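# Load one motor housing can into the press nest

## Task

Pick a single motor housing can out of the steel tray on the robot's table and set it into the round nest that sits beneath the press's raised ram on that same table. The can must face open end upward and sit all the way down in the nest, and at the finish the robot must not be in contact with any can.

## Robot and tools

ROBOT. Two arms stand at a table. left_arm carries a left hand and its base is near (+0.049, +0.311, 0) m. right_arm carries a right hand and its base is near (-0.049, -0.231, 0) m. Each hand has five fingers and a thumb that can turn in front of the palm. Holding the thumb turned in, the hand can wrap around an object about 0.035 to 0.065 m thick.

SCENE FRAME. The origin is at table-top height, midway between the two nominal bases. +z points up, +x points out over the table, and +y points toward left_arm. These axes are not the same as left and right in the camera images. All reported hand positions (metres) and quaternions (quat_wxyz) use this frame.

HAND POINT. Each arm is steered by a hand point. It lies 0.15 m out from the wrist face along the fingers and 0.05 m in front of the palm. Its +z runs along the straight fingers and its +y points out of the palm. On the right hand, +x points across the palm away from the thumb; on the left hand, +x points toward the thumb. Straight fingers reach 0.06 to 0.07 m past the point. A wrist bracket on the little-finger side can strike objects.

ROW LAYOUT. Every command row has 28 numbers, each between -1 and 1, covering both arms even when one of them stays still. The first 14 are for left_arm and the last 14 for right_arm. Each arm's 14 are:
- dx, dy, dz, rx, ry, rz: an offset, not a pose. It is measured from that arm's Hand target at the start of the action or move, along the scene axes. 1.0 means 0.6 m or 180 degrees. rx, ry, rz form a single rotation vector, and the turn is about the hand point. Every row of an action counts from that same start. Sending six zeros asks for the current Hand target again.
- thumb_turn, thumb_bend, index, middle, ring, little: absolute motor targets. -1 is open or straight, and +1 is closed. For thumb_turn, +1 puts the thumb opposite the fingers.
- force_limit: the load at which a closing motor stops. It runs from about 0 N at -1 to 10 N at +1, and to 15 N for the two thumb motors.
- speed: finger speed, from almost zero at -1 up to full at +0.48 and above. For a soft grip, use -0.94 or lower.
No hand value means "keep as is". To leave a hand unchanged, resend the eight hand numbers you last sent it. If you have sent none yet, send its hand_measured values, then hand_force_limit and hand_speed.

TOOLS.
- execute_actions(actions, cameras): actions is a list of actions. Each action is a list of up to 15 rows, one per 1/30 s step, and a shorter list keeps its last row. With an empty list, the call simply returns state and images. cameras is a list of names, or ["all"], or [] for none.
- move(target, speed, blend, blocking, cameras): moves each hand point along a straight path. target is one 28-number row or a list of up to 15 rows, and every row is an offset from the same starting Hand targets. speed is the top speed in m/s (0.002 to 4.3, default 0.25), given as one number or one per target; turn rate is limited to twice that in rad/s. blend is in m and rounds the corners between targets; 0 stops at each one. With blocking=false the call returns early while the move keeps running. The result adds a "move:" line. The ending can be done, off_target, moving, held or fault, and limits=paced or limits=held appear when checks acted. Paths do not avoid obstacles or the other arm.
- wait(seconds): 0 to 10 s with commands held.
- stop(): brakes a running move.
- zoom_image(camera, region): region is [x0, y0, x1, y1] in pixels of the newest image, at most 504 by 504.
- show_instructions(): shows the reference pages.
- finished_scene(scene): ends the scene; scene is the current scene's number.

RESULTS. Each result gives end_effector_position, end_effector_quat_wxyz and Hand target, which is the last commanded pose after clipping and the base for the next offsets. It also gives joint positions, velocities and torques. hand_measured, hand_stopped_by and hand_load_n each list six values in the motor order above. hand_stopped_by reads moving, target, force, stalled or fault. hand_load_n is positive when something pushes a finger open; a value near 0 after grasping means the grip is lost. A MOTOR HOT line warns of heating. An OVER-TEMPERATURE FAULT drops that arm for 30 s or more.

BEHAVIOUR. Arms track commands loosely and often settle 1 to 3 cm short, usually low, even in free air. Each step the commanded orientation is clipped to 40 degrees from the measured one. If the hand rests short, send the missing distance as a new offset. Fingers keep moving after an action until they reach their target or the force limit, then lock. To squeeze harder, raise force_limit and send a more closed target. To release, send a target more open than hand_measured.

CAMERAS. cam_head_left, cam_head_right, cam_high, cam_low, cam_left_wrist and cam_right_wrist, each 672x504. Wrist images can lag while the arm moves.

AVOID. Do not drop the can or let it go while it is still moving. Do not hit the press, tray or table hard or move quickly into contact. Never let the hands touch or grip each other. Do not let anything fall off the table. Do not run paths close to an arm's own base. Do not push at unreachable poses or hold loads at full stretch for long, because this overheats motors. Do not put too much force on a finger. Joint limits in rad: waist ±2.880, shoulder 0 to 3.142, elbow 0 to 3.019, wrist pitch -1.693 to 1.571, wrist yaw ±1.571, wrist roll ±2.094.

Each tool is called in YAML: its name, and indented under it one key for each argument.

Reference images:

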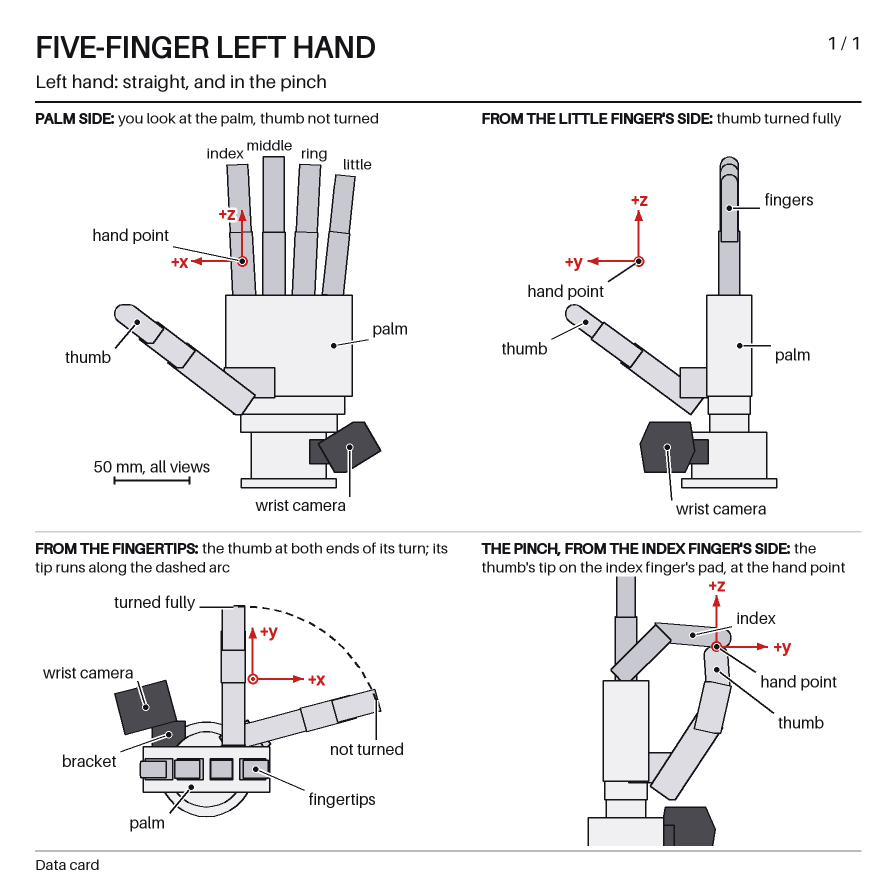

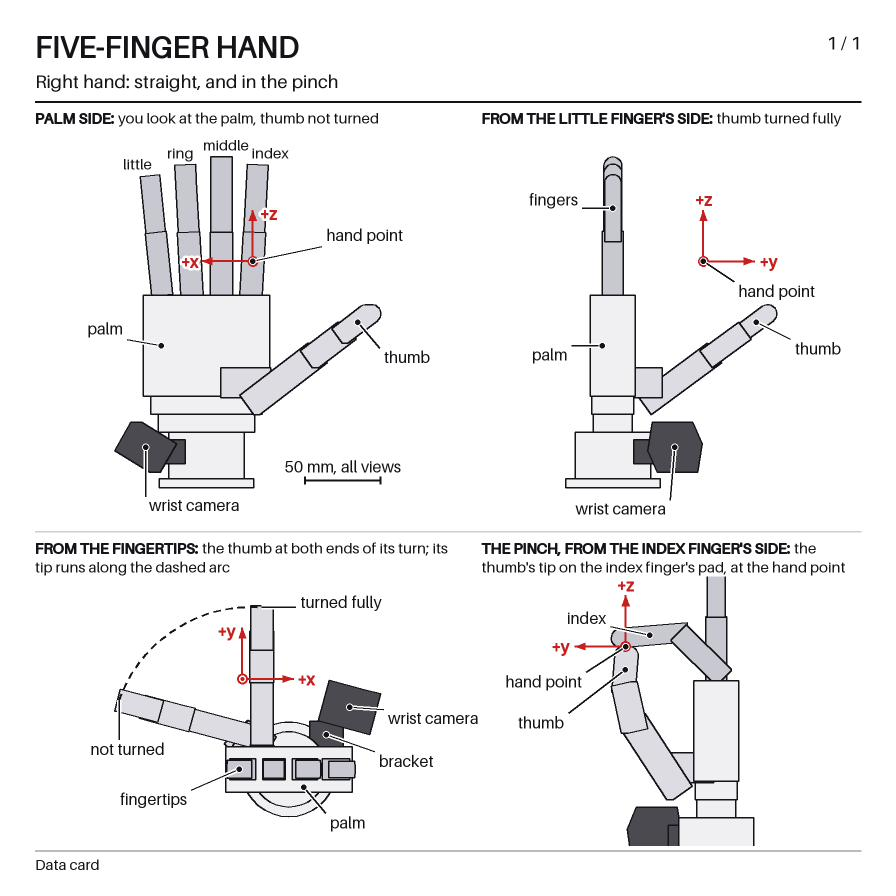

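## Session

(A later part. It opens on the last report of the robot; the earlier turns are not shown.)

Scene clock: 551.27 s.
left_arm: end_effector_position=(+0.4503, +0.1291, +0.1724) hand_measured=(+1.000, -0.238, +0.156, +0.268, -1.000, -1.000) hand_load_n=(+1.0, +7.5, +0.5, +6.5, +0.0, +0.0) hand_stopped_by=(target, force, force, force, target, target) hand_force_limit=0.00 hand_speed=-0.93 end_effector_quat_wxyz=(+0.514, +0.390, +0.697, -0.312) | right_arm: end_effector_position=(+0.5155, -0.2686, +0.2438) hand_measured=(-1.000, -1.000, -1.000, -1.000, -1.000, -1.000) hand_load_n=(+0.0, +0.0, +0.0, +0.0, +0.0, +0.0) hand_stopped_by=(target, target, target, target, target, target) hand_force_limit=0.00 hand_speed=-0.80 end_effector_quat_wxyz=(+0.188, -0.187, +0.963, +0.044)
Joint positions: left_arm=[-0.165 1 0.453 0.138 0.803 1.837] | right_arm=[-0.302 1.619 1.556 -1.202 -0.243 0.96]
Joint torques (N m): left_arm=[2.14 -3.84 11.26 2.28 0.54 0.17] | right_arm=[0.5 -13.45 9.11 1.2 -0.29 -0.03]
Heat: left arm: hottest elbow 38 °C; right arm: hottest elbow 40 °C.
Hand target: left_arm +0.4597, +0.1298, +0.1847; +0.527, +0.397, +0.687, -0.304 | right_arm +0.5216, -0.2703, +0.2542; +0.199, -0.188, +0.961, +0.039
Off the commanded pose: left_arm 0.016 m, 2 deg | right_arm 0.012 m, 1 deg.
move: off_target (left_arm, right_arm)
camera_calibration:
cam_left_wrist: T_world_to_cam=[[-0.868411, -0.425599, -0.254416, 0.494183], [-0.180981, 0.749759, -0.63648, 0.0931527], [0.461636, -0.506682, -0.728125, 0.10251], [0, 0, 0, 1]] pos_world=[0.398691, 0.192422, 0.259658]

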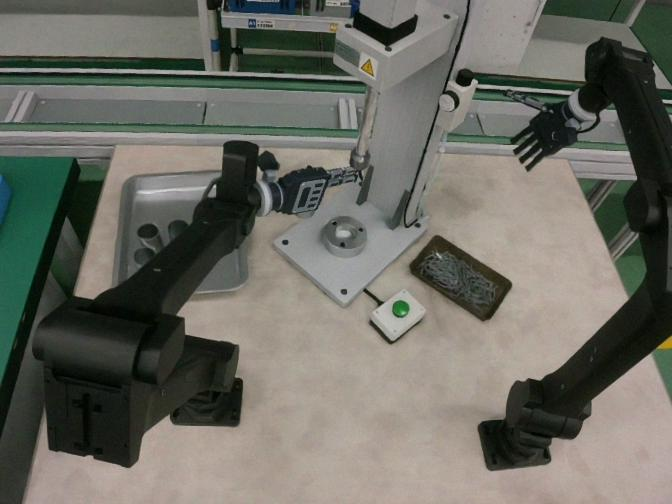

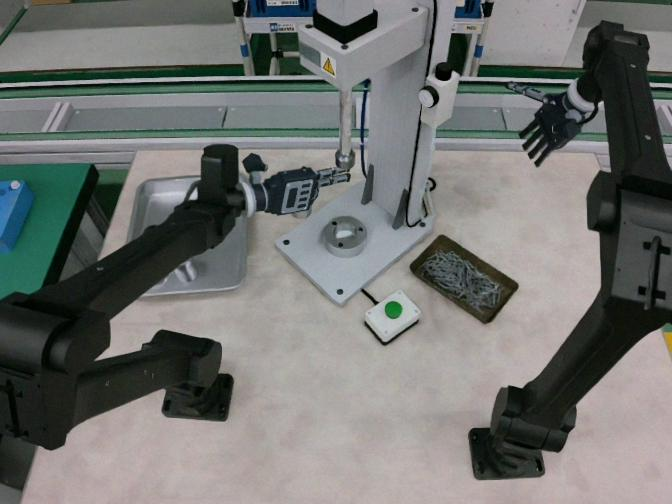

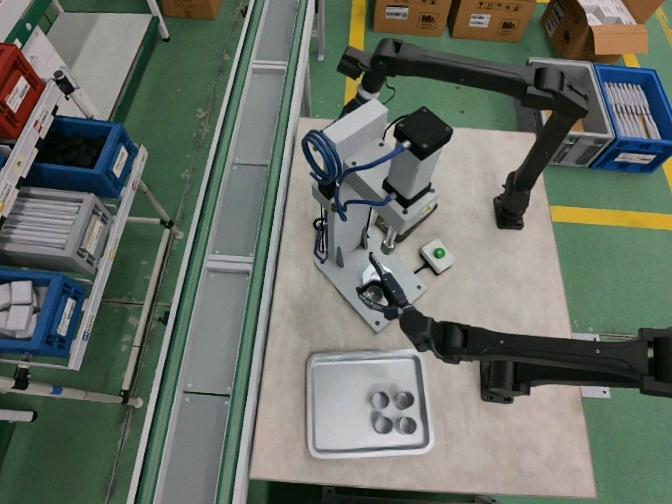

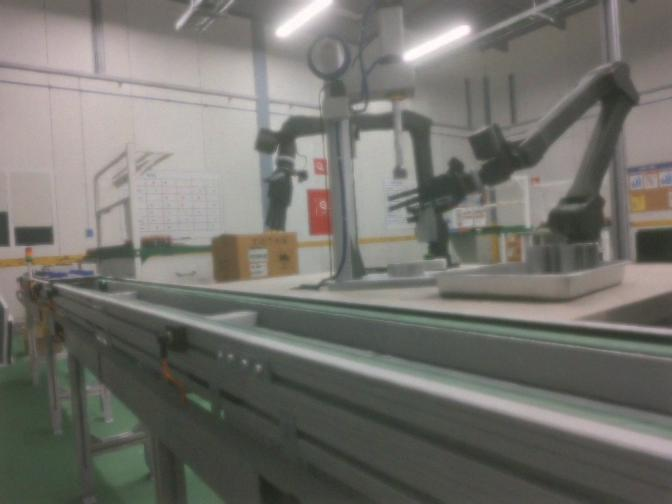

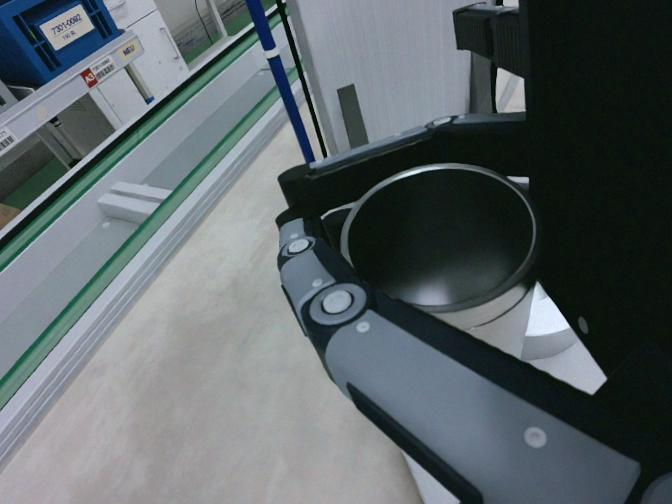

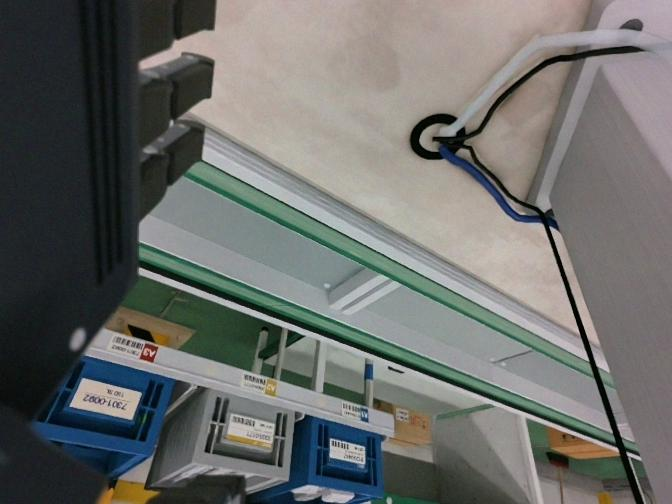

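move:
  target:
    - [-0.01,-0.05,-0.05,0.0054,-0.0187,0,1,0.2,0.3,0.4,-1,-1,0.0,-0.93,0,0,0,0,0,0,-1,-1,-1,-1,-1,-1,0,-0.8]
    - [-0.0295,-0.159,-0.0545,0.0054,-0.0187,0,1,0.2,0.3,0.4,-1,-1,0.0,-0.93,0,0,0,0,0,0,-1,-1,-1,-1,-1,-1,0,-0.8]
  blend: [0.02,0]
  cameras: ["cam_left_wrist","cam_high","cam_low","cam_head_right"]
  speed: 0.1

zoom_image:
  camera: "cam_high"
  region: [330, 230, 430, 330]

zoom_image:
  camera: "cam_low"
  region: [340, 150, 480, 300]

zoom_image:
  camera: "cam_head_right"
  region: [270, 140, 410, 280]

zoom_image:
  camera: "cam_left_wrist"
  region: [270, 120, 570, 420]

Scene clock: 602.40 s.
left_arm: end_effector_position=(+0.4311, +0.0417, +0.1349) hand_measured=(+1.000, -0.238, +0.156, +0.268, -1.000, -1.000) hand_load_n=(+0.5, +7.0, +0.5, +6.5, +0.0, +0.5) hand_stopped_by=(target, force, force, force, target, target) hand_force_limit=0.00 hand_speed=-0.93 end_effector_quat_wxyz=(+0.527, +0.414, +0.686, -0.285) | right_arm: end_effector_position=(+0.5155, -0.2686, +0.2438) hand_measured=(-1.000, -1.000, -1.000, -1.000, -1.000, -1.000) hand_load_n=(+0.0, +0.0, +0.0, +0.0, +0.0, +0.0) hand_stopped_by=(target, target, target, target, target, target) hand_force_limit=0.00 hand_speed=-0.80 end_effector_quat_wxyz=(+0.188, -0.187, +0.963, +0.044)
Joint positions: left_arm=[-0.504 1.165 0.399 0.443 0.469 1.769] | right_arm=[-0.302 1.619 1.556 -1.202 -0.243 0.96]
Joint torques (N m): left_arm=[1.08 -4.89 10.77 3.02 0.06 -0.13] | right_arm=[0.03 -13.57 9.21 1.18 -0.31 -0.03]
Heat: left arm: hottest elbow 39 °C; right arm: hottest elbow 41 °C.
Hand target: left_arm +0.4422, +0.0344, +0.1522; +0.544, +0.410, +0.674, -0.287 | right_arm +0.5216, -0.2703, +0.2542; +0.199, -0.188, +0.961, +0.039
Off the commanded pose: left_arm 0.022 m, 2 deg | right_arm 0.012 m, 1 deg.
move: off_target (left_arm, right_arm)
camera_calibration:
cam_left_wrist: T_world_to_cam=[[-0.852296, -0.405054, -0.330943, 0.433166], [-0.133606, 0.780305, -0.610961, 0.106152], [0.505709, -0.476504, -0.719168, 0.0183493], [0, 0, 0, 1]] pos_world=[0.374089, 0.101368, 0.221404]
Images, in order (width x height): cam_head_right 672x504, cam_high 672x504, cam_low 672x504, cam_left_wrist 672x504.

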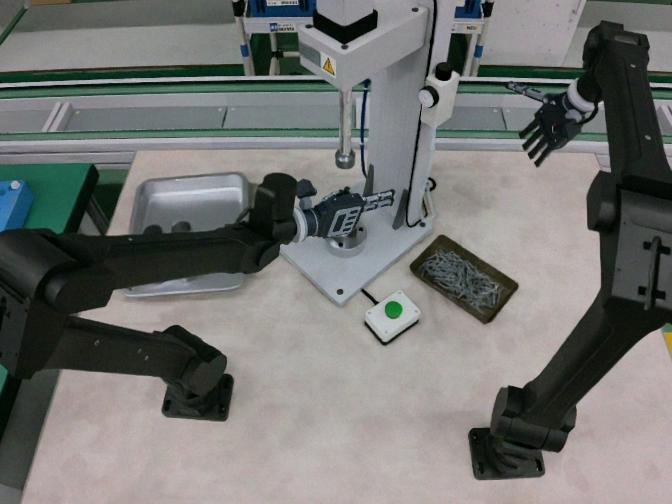

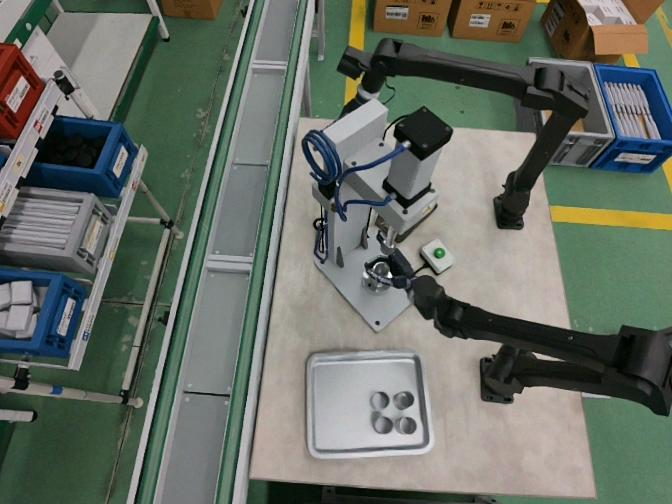

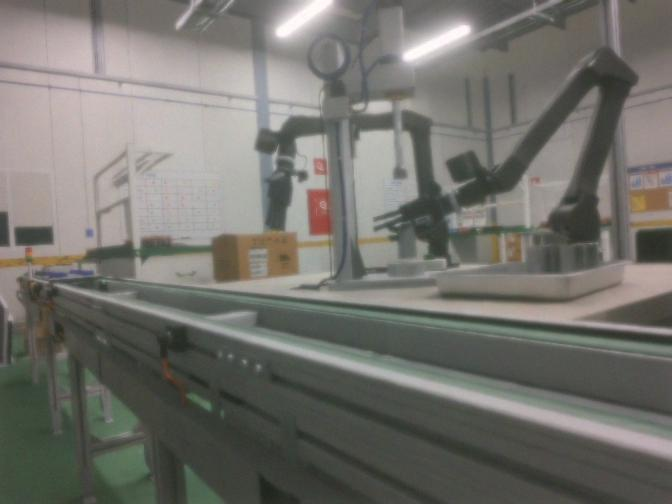

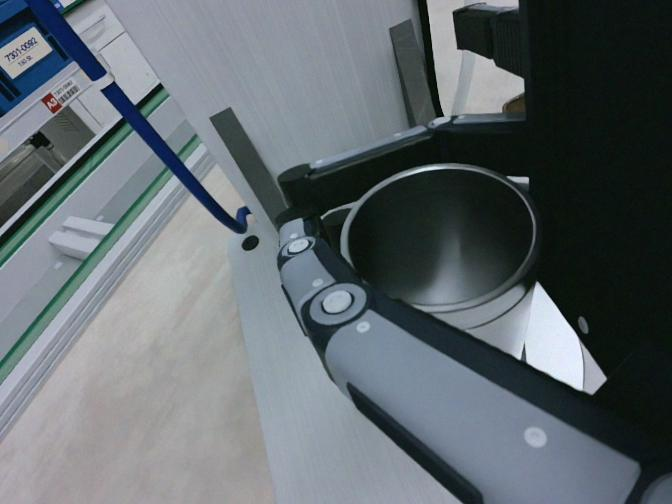

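Scaled by 5.040 from the camera's 672x504 image, which has a finer 960x720 frame.

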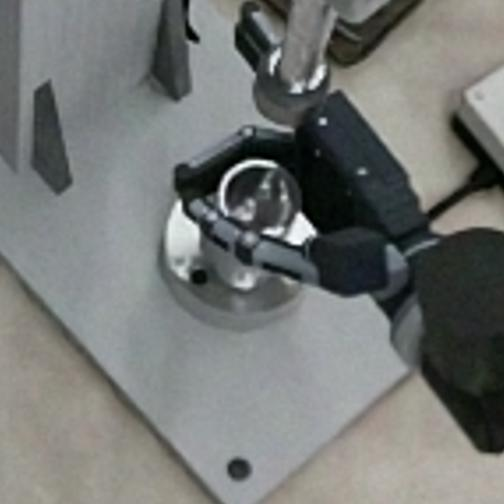

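Scaled by 3.360 from the camera's 672x504 image, which has a finer 960x720 frame.

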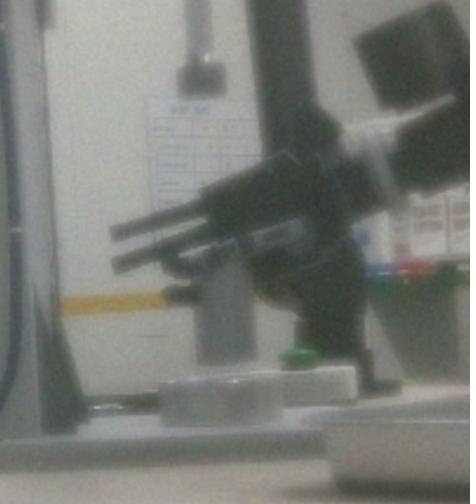

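Scaled by 3.600 from the camera's 672x504 image, which has a finer 960x720 frame.

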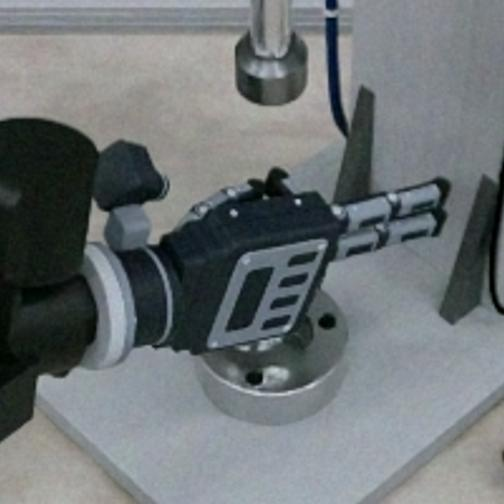

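Scaled by 1.680 from the camera's 672x504 image, which has a finer 960x720 frame.

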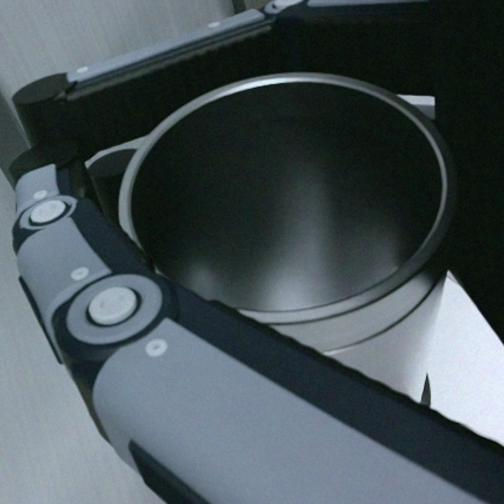

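zoom_image:
  camera: "cam_high"
  region: [355, 255, 400, 300]

zoom_image:
  camera: "cam_low"
  region: [380, 210, 440, 285]

zoom_image:
  camera: "cam_head_right"
  region: [315, 190, 385, 260]

Scaled by 11.200 from the camera's 672x504 image, which has a finer 960x720 frame.

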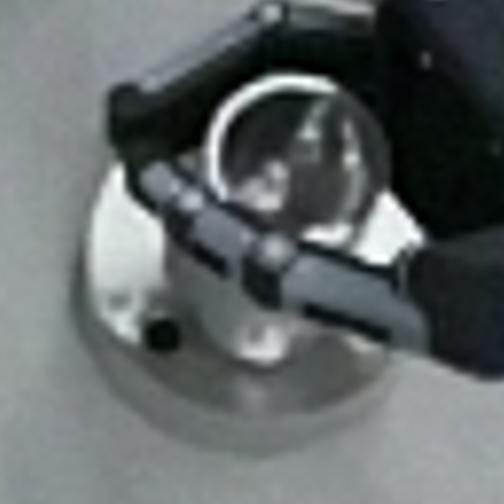

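Scaled by 6.720 from the camera's 672x504 image, which has a finer 960x720 frame.

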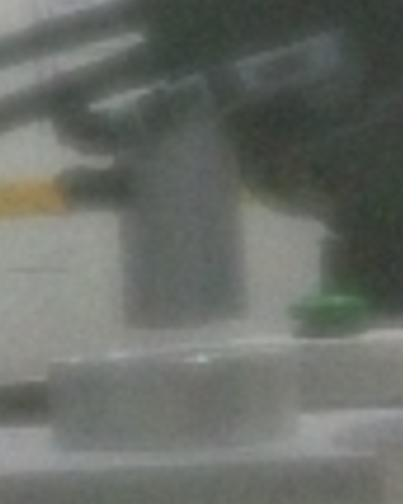

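Scaled by 7.200 from the camera's 672x504 image, which has a finer 960x720 frame.

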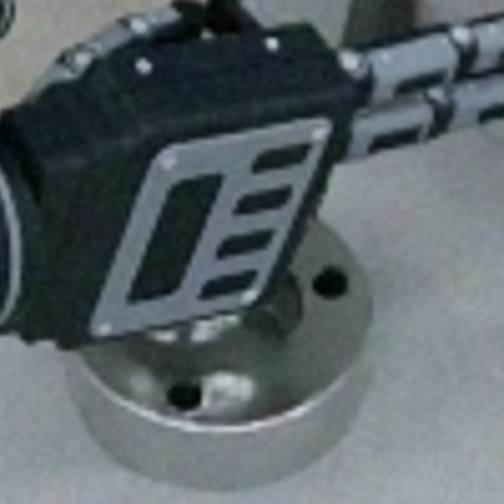

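move:
  target: [0.001,-0.011,0,0,0,0,1,0.2,0.3,0.4,-1,-1,0.0,-0.93,0,0,0,0,0,0,-1,-1,-1,-1,-1,-1,0,-0.8]
  cameras: ["cam_left_wrist","cam_high","cam_low"]
  speed: 0.1

zoom_image:
  camera: "cam_high"
  region: [355, 255, 400, 300]

zoom_image:
  camera: "cam_low"
  region: [380, 210, 440, 285]

Scene clock: 671.50 s.
left_arm: end_effector_position=(+0.4301, +0.0391, +0.1313) hand_measured=(+1.000, -0.238, +0.156, +0.268, -1.000, -1.000) hand_load_n=(+1.0, +7.0, +0.0, +6.5, +0.0, +0.0) hand_stopped_by=(target, force, force, force, target, target) hand_force_limit=0.00 hand_speed=-0.93 end_effector_quat_wxyz=(+0.524, +0.413, +0.689, -0.283) | right_arm: end_effector_position=(+0.5155, -0.2686, +0.2438) hand_measured=(-1.000, -1.000, -1.000, -1.000, -1.000, -1.000) hand_load_n=(+0.0, +0.0, +0.0, +0.0, +0.0, +0.0) hand_stopped_by=(target, target, target, target, target, target) hand_force_limit=0.00 hand_speed=-0.80 end_effector_quat_wxyz=(+0.188, -0.187, +0.963, +0.044)
Joint positions: left_arm=[-0.517 1.176 0.399 0.449 0.452 1.763] | right_arm=[-0.302 1.619 1.556 -1.202 -0.243 0.96]
Joint torques (N m): left_arm=[0.73 -5.01 11.49 3.1 0.04 -0.11] | right_arm=[-0.26 -13.86 9.24 1.28 -0.3 -0.03]
Heat: left arm: hottest elbow 37 °C; right arm: hottest elbow 41 °C.
Hand target: left_arm +0.4428, +0.0278, +0.1523; +0.544, +0.410, +0.674, -0.287 | right_arm +0.5216, -0.2703, +0.2542; +0.199, -0.188, +0.961, +0.039
Off the commanded pose: left_arm 0.027 m, 3 deg | right_arm 0.012 m, 1 deg.
move: off_target (left_arm, right_arm)
camera_calibration:
cam_left_wrist: T_world_to_cam=[[-0.852348, -0.407587, -0.327682, 0.42981], [-0.140721, 0.78221, -0.606915, 0.108267], [0.503686, -0.471191, -0.724071, 0.0162473], [0, 0, 0, 1]] pos_world=[0.373399, 0.0981527, 0.218314]
Images, in order (width x height): cam_high 672x504, cam_low 672x504, cam_left_wrist 672x504.

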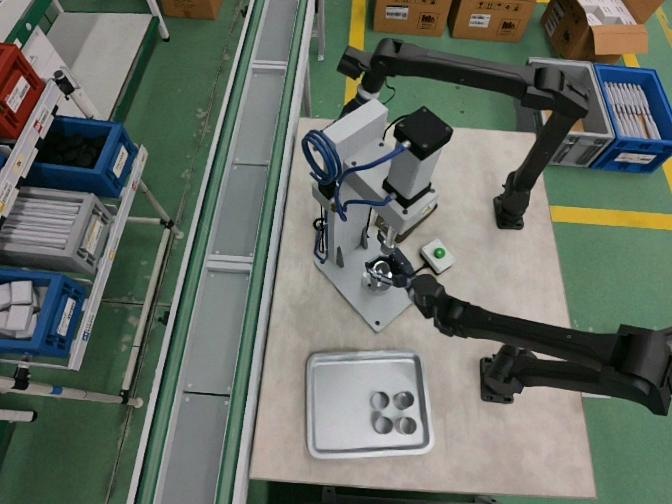

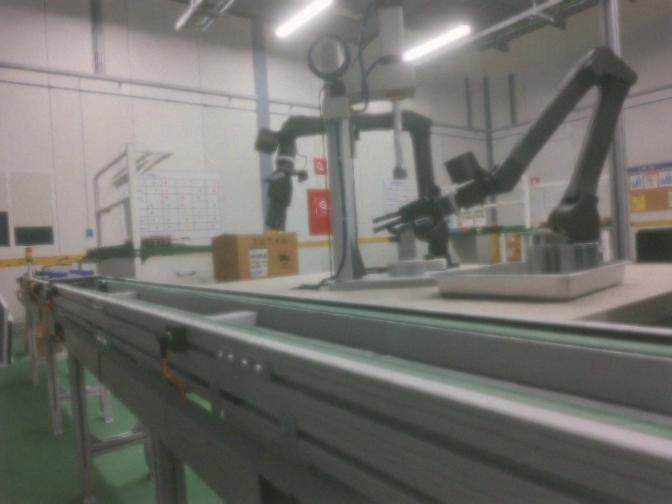

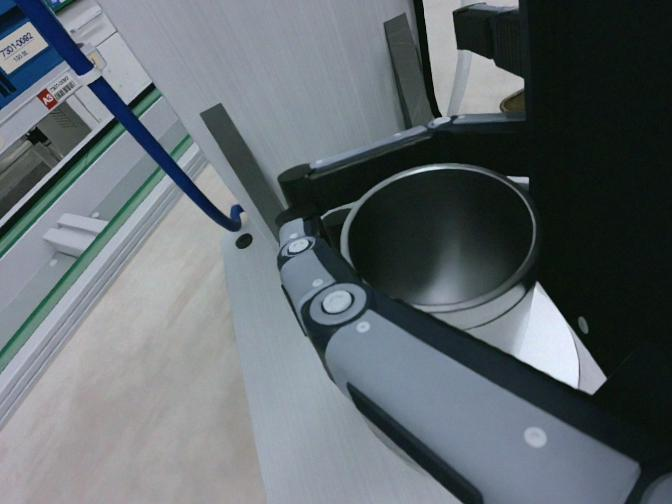

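Scaled by 11.200 from the camera's 672x504 image, which has a finer 960x720 frame.

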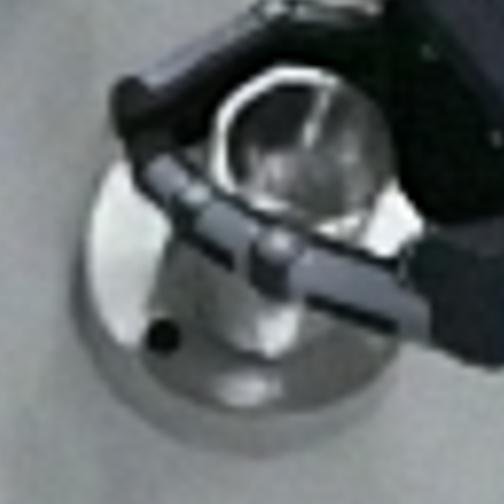

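Scaled by 6.720 from the camera's 672x504 image, which has a finer 960x720 frame.

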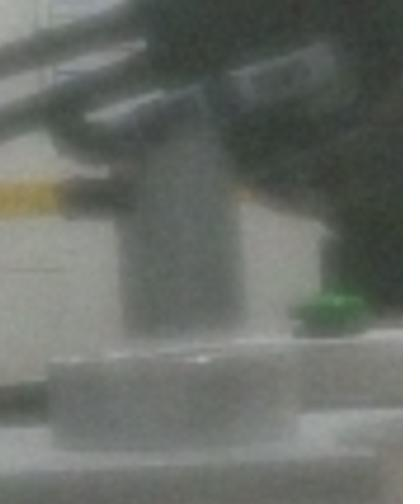

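move:
  target: [0.007,-0.01,0.006,0,0,0,1,0.2,0.3,0.4,-1,-1,0.0,-0.93,0,0,0,0,0,0,-1,-1,-1,-1,-1,-1,0,-0.8]
  cameras: ["cam_high","cam_low"]
  speed: 0.1

zoom_image:
  camera: "cam_high"
  region: [355, 255, 400, 300]

zoom_image:
  camera: "cam_low"
  region: [380, 210, 440, 285]

Scene clock: 680.97 s.
left_arm: end_effector_position=(+0.4326, +0.0347, +0.1336) hand_measured=(+1.000, -0.238, +0.156, +0.268, -1.000, -1.000) hand_load_n=(+1.0, +7.0, +0.5, +6.5, +0.0, +0.0) hand_stopped_by=(target, force, force, force, target, target) hand_force_limit=0.00 hand_speed=-0.93 end_effector_quat_wxyz=(+0.525, +0.413, +0.688, -0.283) | right_arm: end_effector_position=(+0.5155, -0.2686, +0.2438) hand_measured=(-1.000, -1.000, -1.000, -1.000, -1.000, -1.000) hand_load_n=(+0.0, +0.0, +0.0, +0.0, +0.5, +0.0) hand_stopped_by=(target, target, target, target, target, target) hand_force_limit=0.00 hand_speed=-0.80 end_effector_quat_wxyz=(+0.188, -0.187, +0.963, +0.044)
Joint positions: left_arm=[-0.526 1.184 0.411 0.449 0.443 1.76] | right_arm=[-0.302 1.619 1.556 -1.202 -0.243 0.96]
Joint torques (N m): left_arm=[0.73 -5.25 12.19 2.71 0.04 -0.11] | right_arm=[0.32 -13.74 9.17 1.25 -0.32 -0.01]
Heat: left arm: hottest elbow 37 °C; right arm: hottest elbow 41 °C.
Hand target: left_arm +0.4468, +0.0217, +0.1558; +0.544, +0.410, +0.674, -0.287 | right_arm +0.5216, -0.2703, +0.2542; +0.199, -0.188, +0.961, +0.039
Off the commanded pose: left_arm 0.029 m, 3 deg | right_arm 0.012 m, 1 deg.
move: off_target (left_arm, right_arm)
Images, in order (width x height): cam_high 672x504, cam_low 672x504.

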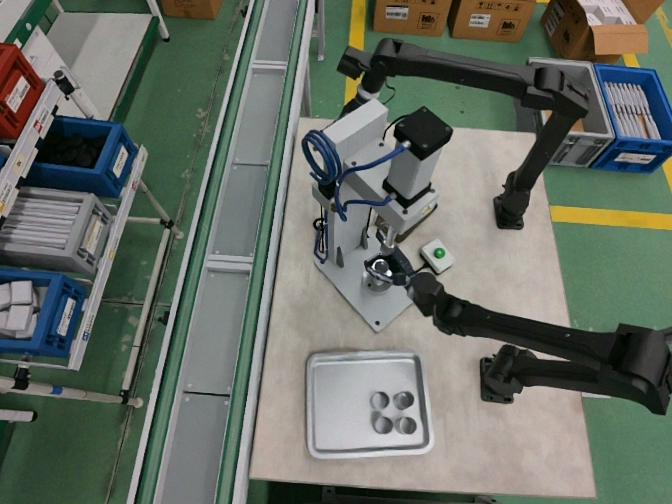

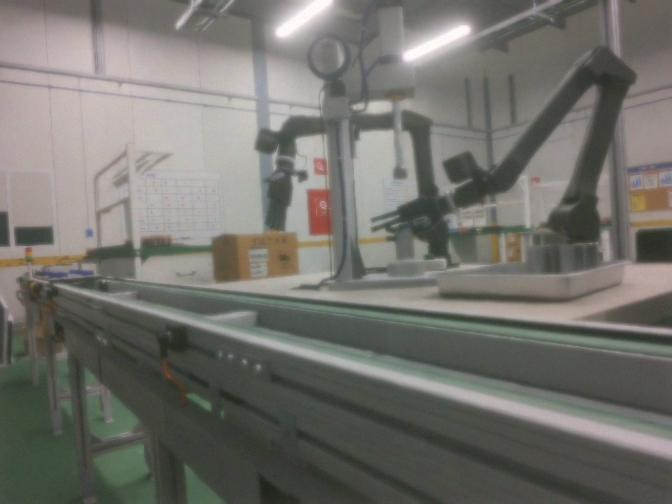

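Scaled by 11.200 from the camera's 672x504 image, which has a finer 960x720 frame.

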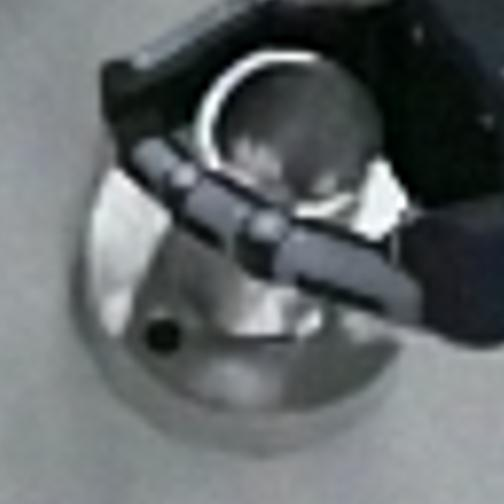

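Scaled by 6.720 from the camera's 672x504 image, which has a finer 960x720 frame.

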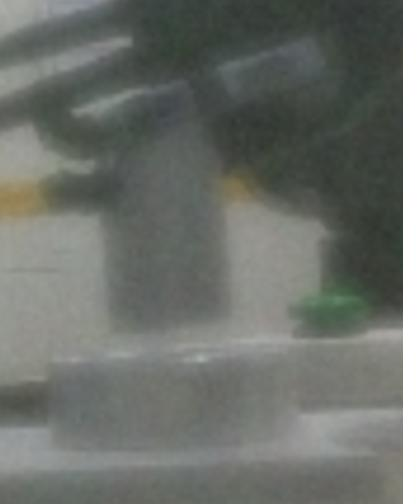

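move:
  target: [-0.001,0,-0.03,0,0,0,1,0.2,0.3,0.4,-1,-1,0.0,-0.93,0,0,0,0,0,0,-1,-1,-1,-1,-1,-1,0,-0.8]
  cameras: ["cam_high","cam_low"]
  speed: 0.05

zoom_image:
  camera: "cam_high"
  region: [355, 255, 400, 300]

zoom_image:
  camera: "cam_low"
  region: [380, 210, 440, 285]

Scene clock: 715.40 s.
left_arm: end_effector_position=(+0.4390, +0.0303, +0.1265) hand_measured=(+1.000, -0.238, +0.156, +0.268, -1.000, -1.000) hand_load_n=(+1.0, +7.0, +0.0, +6.0, +0.0, +0.0) hand_stopped_by=(target, force, force, force, target, target) hand_force_limit=0.00 hand_speed=-0.93 end_effector_quat_wxyz=(+0.532, +0.412, +0.683, -0.283) | right_arm: end_effector_position=(+0.5155, -0.2686, +0.2438) hand_measured=(-1.000, -1.000, -1.000, -1.000, -1.000, -1.000) hand_load_n=(+0.0, +0.0, +0.0, +0.0, +0.0, +0.0) hand_stopped_by=(target, target, target, target, target, target) hand_force_limit=0.00 hand_speed=-0.80 end_effector_quat_wxyz=(+0.188, -0.187, +0.963, +0.044)
Joint positions: left_arm=[-0.527 1.242 0.411 0.524 0.442 1.76] | right_arm=[-0.302 1.619 1.556 -1.202 -0.243 0.96]
Joint torques (N m): left_arm=[0.62 -5.36 9.74 3.03 0.04 -0.11] | right_arm=[0.03 -13.74 9.25 1.33 -0.32 -0.01]
Heat: left arm: hottest elbow 38 °C; right arm: hottest elbow 41 °C.
Hand target: left_arm +0.4463, +0.0218, +0.1377; +0.544, +0.410, +0.674, -0.287 | right_arm +0.5216, -0.2703, +0.2542; +0.199, -0.188, +0.961, +0.039
Off the commanded pose: left_arm 0.016 m, 2 deg | right_arm 0.012 m, 1 deg.
move: off_target (left_arm, right_arm)
Images, in order (width x height): cam_high 672x504, cam_low 672x504.

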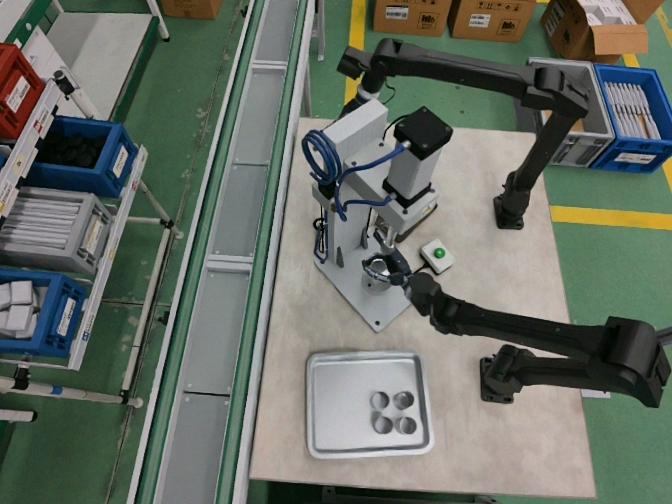

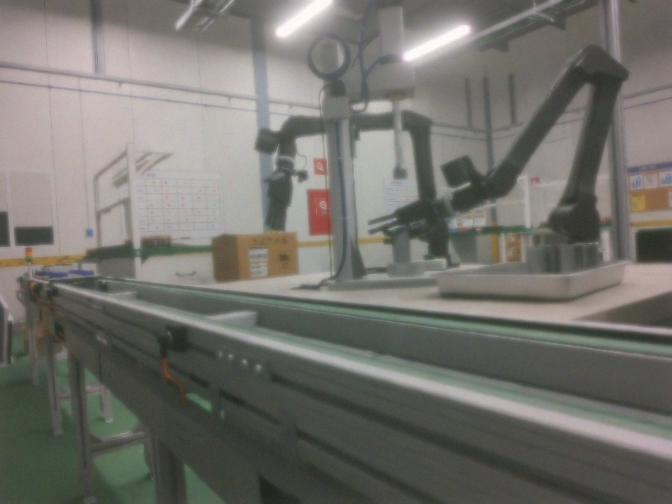

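Scaled by 11.200 from the camera's 672x504 image, which has a finer 960x720 frame.

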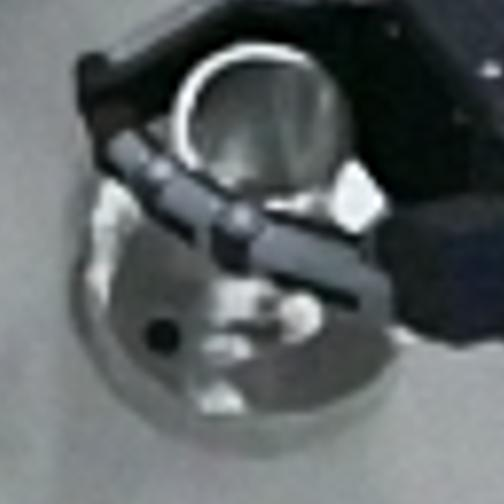

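Scaled by 6.720 from the camera's 672x504 image, which has a finer 960x720 frame.

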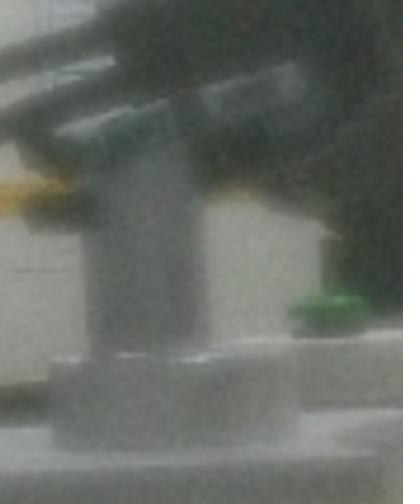

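move:
  target: [-0.014,0.010,0.014,0,0,0,1,0.2,0.3,0.4,-1,-1,0.0,-0.93,0,0,0,0,0,0,-1,-1,-1,-1,-1,-1,0,-0.8]
  speed: 0.1

Scene clock: 723.57 s.
left_arm: end_effector_position=(+0.4380, +0.0309, +0.1392) hand_measured=(+1.000, -0.238, +0.156, +0.268, -1.000, -1.000) hand_load_n=(+1.0, +7.0, +0.0, +6.5, +0.0, +0.0) hand_stopped_by=(target, force, force, force, target, target) hand_force_limit=0.00 hand_speed=-0.93 end_effector_quat_wxyz=(+0.541, +0.412, +0.676, -0.283) | right_arm: end_effector_position=(+0.5155, -0.2686, +0.2438) hand_measured=(-1.000, -1.000, -1.000, -1.000, -1.000, -1.000) hand_load_n=(+0.0, +0.0, +0.0, +0.0, +0.0, +0.0) hand_stopped_by=(target, target, target, target, target, target) hand_force_limit=0.00 hand_speed=-0.80 end_effector_quat_wxyz=(+0.188, -0.187, +0.963, +0.044)
Joint positions: left_arm=[-0.527 1.208 0.411 0.512 0.442 1.759] | right_arm=[-0.302 1.619 1.556 -1.202 -0.243 0.96]
Joint torques (N m): left_arm=[0.91 -7.24 8.76 1.73 0.08 -0.11] | right_arm=[0.03 -13.86 9.16 1.28 -0.33 -0.04]
Heat: left arm: hottest elbow 38 °C; right arm: hottest elbow 41 °C.
Hand target: left_arm +0.4379, +0.0278, +0.1460; +0.544, +0.410, +0.674, -0.287 | right_arm +0.5216, -0.2703, +0.2542; +0.199, -0.188, +0.961, +0.039
Off the commanded pose: left_arm 0.008 m, 1 deg | right_arm 0.012 m, 1 deg.
move: off_target (right_arm)

move:
  target: [-0.0135,0.010,-0.012,0,0,0,1,0.2,0.3,0.4,-1,-1,0.0,-0.93,0,0,0,0,0,0,-1,-1,-1,-1,-1,-1,0,-0.8]
  speed: 0.1
  cameras: ["cam_high","cam_low","cam_left_wrist"]

zoom_image:
  camera: "cam_high"
  region: [355, 255, 400, 300]

zoom_image:
  camera: "cam_low"
  region: [380, 210, 440, 285]

Scene clock: 732.27 s.
left_arm: end_effector_position=(+0.4290, +0.0367, +0.1267) hand_measured=(+1.000, -0.238, +0.156, +0.268, -1.000, -1.000) hand_load_n=(+1.0, +7.0, +0.5, +6.5, +0.0, +0.0) hand_stopped_by=(target, force, force, force, target, target) hand_force_limit=0.00 hand_speed=-0.93 end_effector_quat_wxyz=(+0.532, +0.412, +0.683, -0.283) | right_arm: end_effector_position=(+0.5155, -0.2686, +0.2438) hand_measured=(-1.000, -1.000, -1.000, -1.000, -1.000, -1.000) hand_load_n=(+0.0, +0.0, +0.0, +0.0, +0.0, +0.0) hand_stopped_by=(target, target, target, target, target, target) hand_force_limit=0.00 hand_speed=-0.80 end_effector_quat_wxyz=(+0.188, -0.187, +0.963, +0.044)
Joint positions: left_arm=[-0.527 1.203 0.383 0.512 0.442 1.759] | right_arm=[-0.302 1.619 1.556 -1.202 -0.243 0.96]
Joint torques (N m): left_arm=[0.97 -7.71 8.17 2.65 0.16 -0.09] | right_arm=[0.62 -13.39 9.14 1.22 -0.32 0]
Heat: left arm: hottest elbow 38 °C; right arm: hottest elbow 41 °C.
Hand target: left_arm +0.4298, +0.0337, +0.1390; +0.544, +0.410, +0.674, -0.287 | right_arm +0.5216, -0.2703, +0.2542; +0.199, -0.188, +0.961, +0.039
Off the commanded pose: left_arm 0.013 m, 2 deg | right_arm 0.012 m, 1 deg.
move: off_target (left_arm, right_arm)
camera_calibration:
cam_left_wrist: T_world_to_cam=[[-0.846878, -0.411598, -0.336726, 0.425402], [-0.132038, 0.776118, -0.616609, 0.104937], [0.515134, -0.477733, -0.711624, 0.00609782], [0, 0, 0, 1]] pos_world=[0.370978, 0.0965645, 0.212288]
Images, in order (width x height): cam_high 672x504, cam_low 672x504, cam_left_wrist 672x504.

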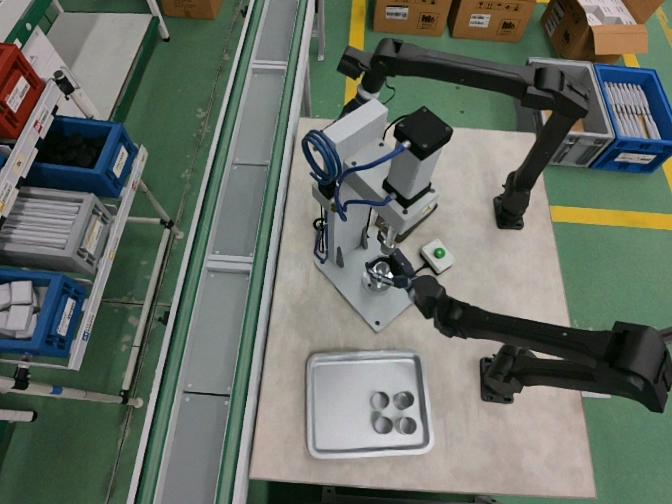

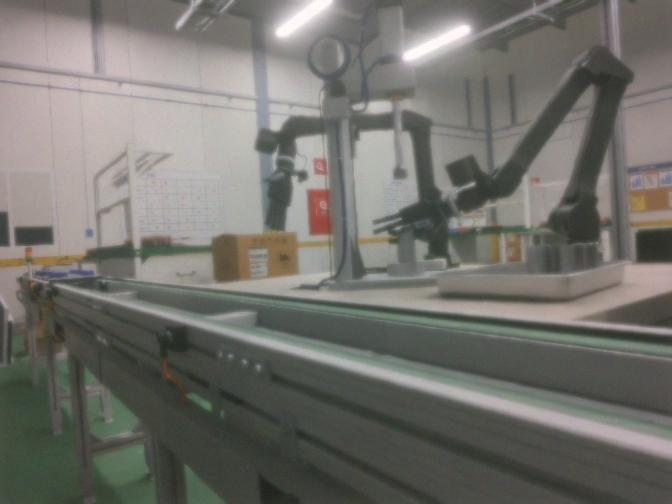

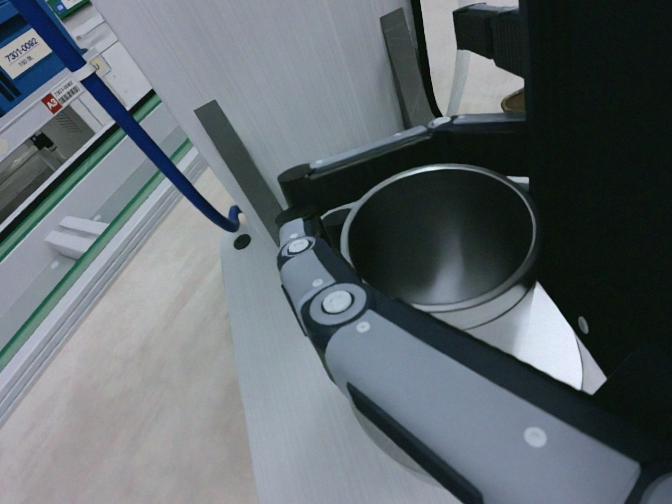

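Scaled by 11.200 from the camera's 672x504 image, which has a finer 960x720 frame.

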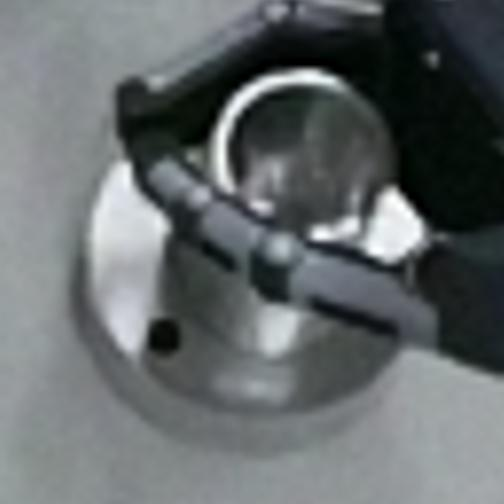

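Scaled by 6.720 from the camera's 672x504 image, which has a finer 960x720 frame.

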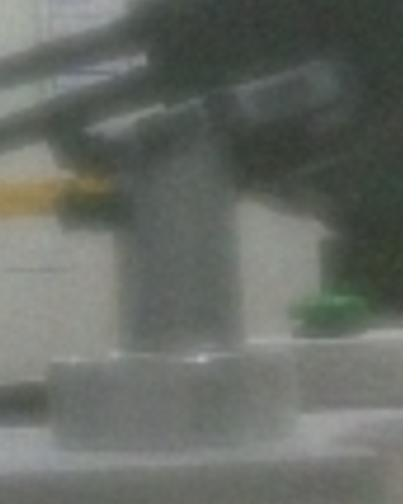

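move:
  target: [0.006,-0.004,-0.014,0,0,0,1,0.2,0.3,0.4,-1,-1,0.0,-0.93,0,0,0,0,0,0,-1,-1,-1,-1,-1,-1,0,-0.8]
  speed: 0.05
  cameras: ["cam_high","cam_low"]

zoom_image:
  camera: "cam_high"
  region: [355, 255, 400, 300]

zoom_image:
  camera: "cam_low"
  region: [380, 210, 440, 285]

Scene clock: 743.40 s.
left_arm: end_effector_position=(+0.4317, +0.0350, +0.1262) hand_measured=(+1.000, -0.238, +0.156, +0.268, -1.000, -1.000) hand_load_n=(+1.0, +7.0, +0.0, +6.5, +0.0, +0.0) hand_stopped_by=(target, force, force, force, target, target) hand_force_limit=0.00 hand_speed=-0.93 end_effector_quat_wxyz=(+0.537, +0.412, +0.680, -0.283) | right_arm: end_effector_position=(+0.5155, -0.2686, +0.2438) hand_measured=(-1.000, -1.000, -1.000, -1.000, -1.000, -1.000) hand_load_n=(+0.0, +0.0, +0.0, +0.0, +0.0, +0.0) hand_stopped_by=(target, target, target, target, target, target) hand_force_limit=0.00 hand_speed=-0.80 end_effector_quat_wxyz=(+0.188, -0.187, +0.963, +0.044)
Joint positions: left_arm=[-0.527 1.223 0.383 0.544 0.442 1.759] | right_arm=[-0.302 1.619 1.556 -1.202 -0.243 0.96]
Joint torques (N m): left_arm=[0.79 -5.6 8.06 3.04 0.15 -0.11] | right_arm=[0.26 -13.86 9.09 1.28 -0.31 0]
Heat: left arm: hottest elbow 37 °C; right arm: hottest elbow 41 °C.
Hand target: left_arm +0.4334, +0.0313, +0.1306; +0.544, +0.410, +0.674, -0.287 | right_arm +0.5216, -0.2703, +0.2542; +0.199, -0.188, +0.961, +0.039
Off the commanded pose: left_arm 0.006 m, 1 deg | right_arm 0.012 m, 1 deg.
move: off_target (right_arm)
Images, in order (width x height): cam_high 672x504, cam_low 672x504.

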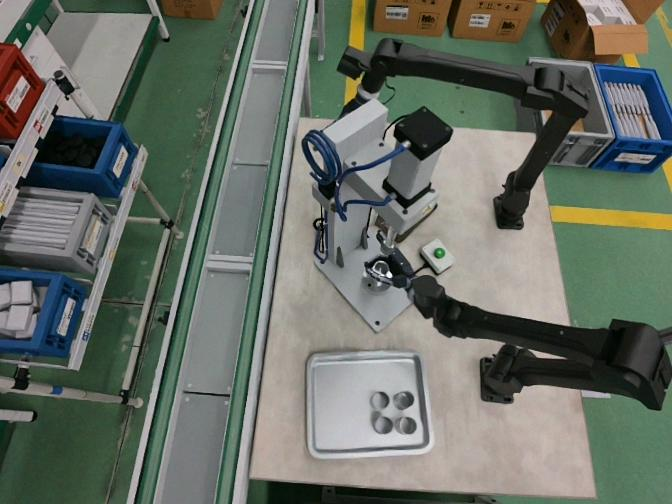

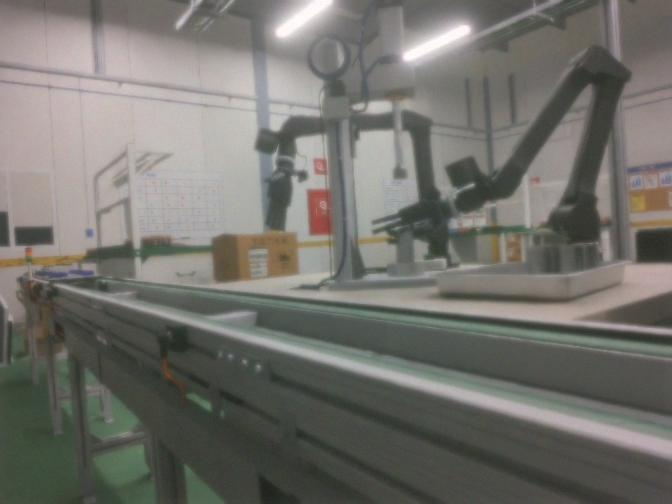

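Scaled by 11.200 from the camera's 672x504 image, which has a finer 960x720 frame.

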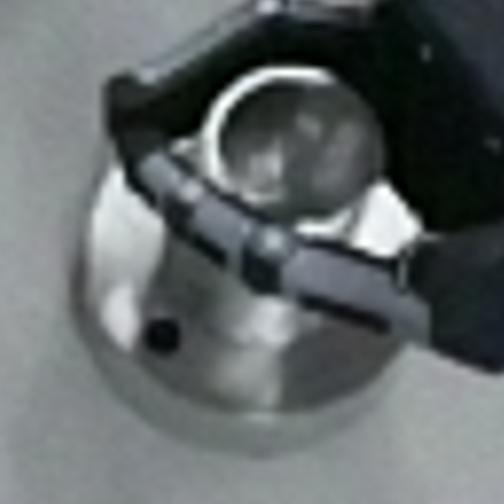

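Scaled by 6.720 from the camera's 672x504 image, which has a finer 960x720 frame.

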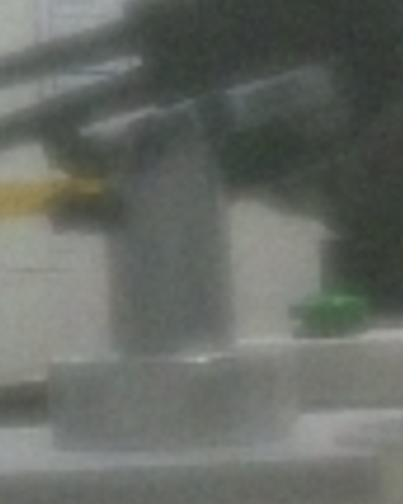

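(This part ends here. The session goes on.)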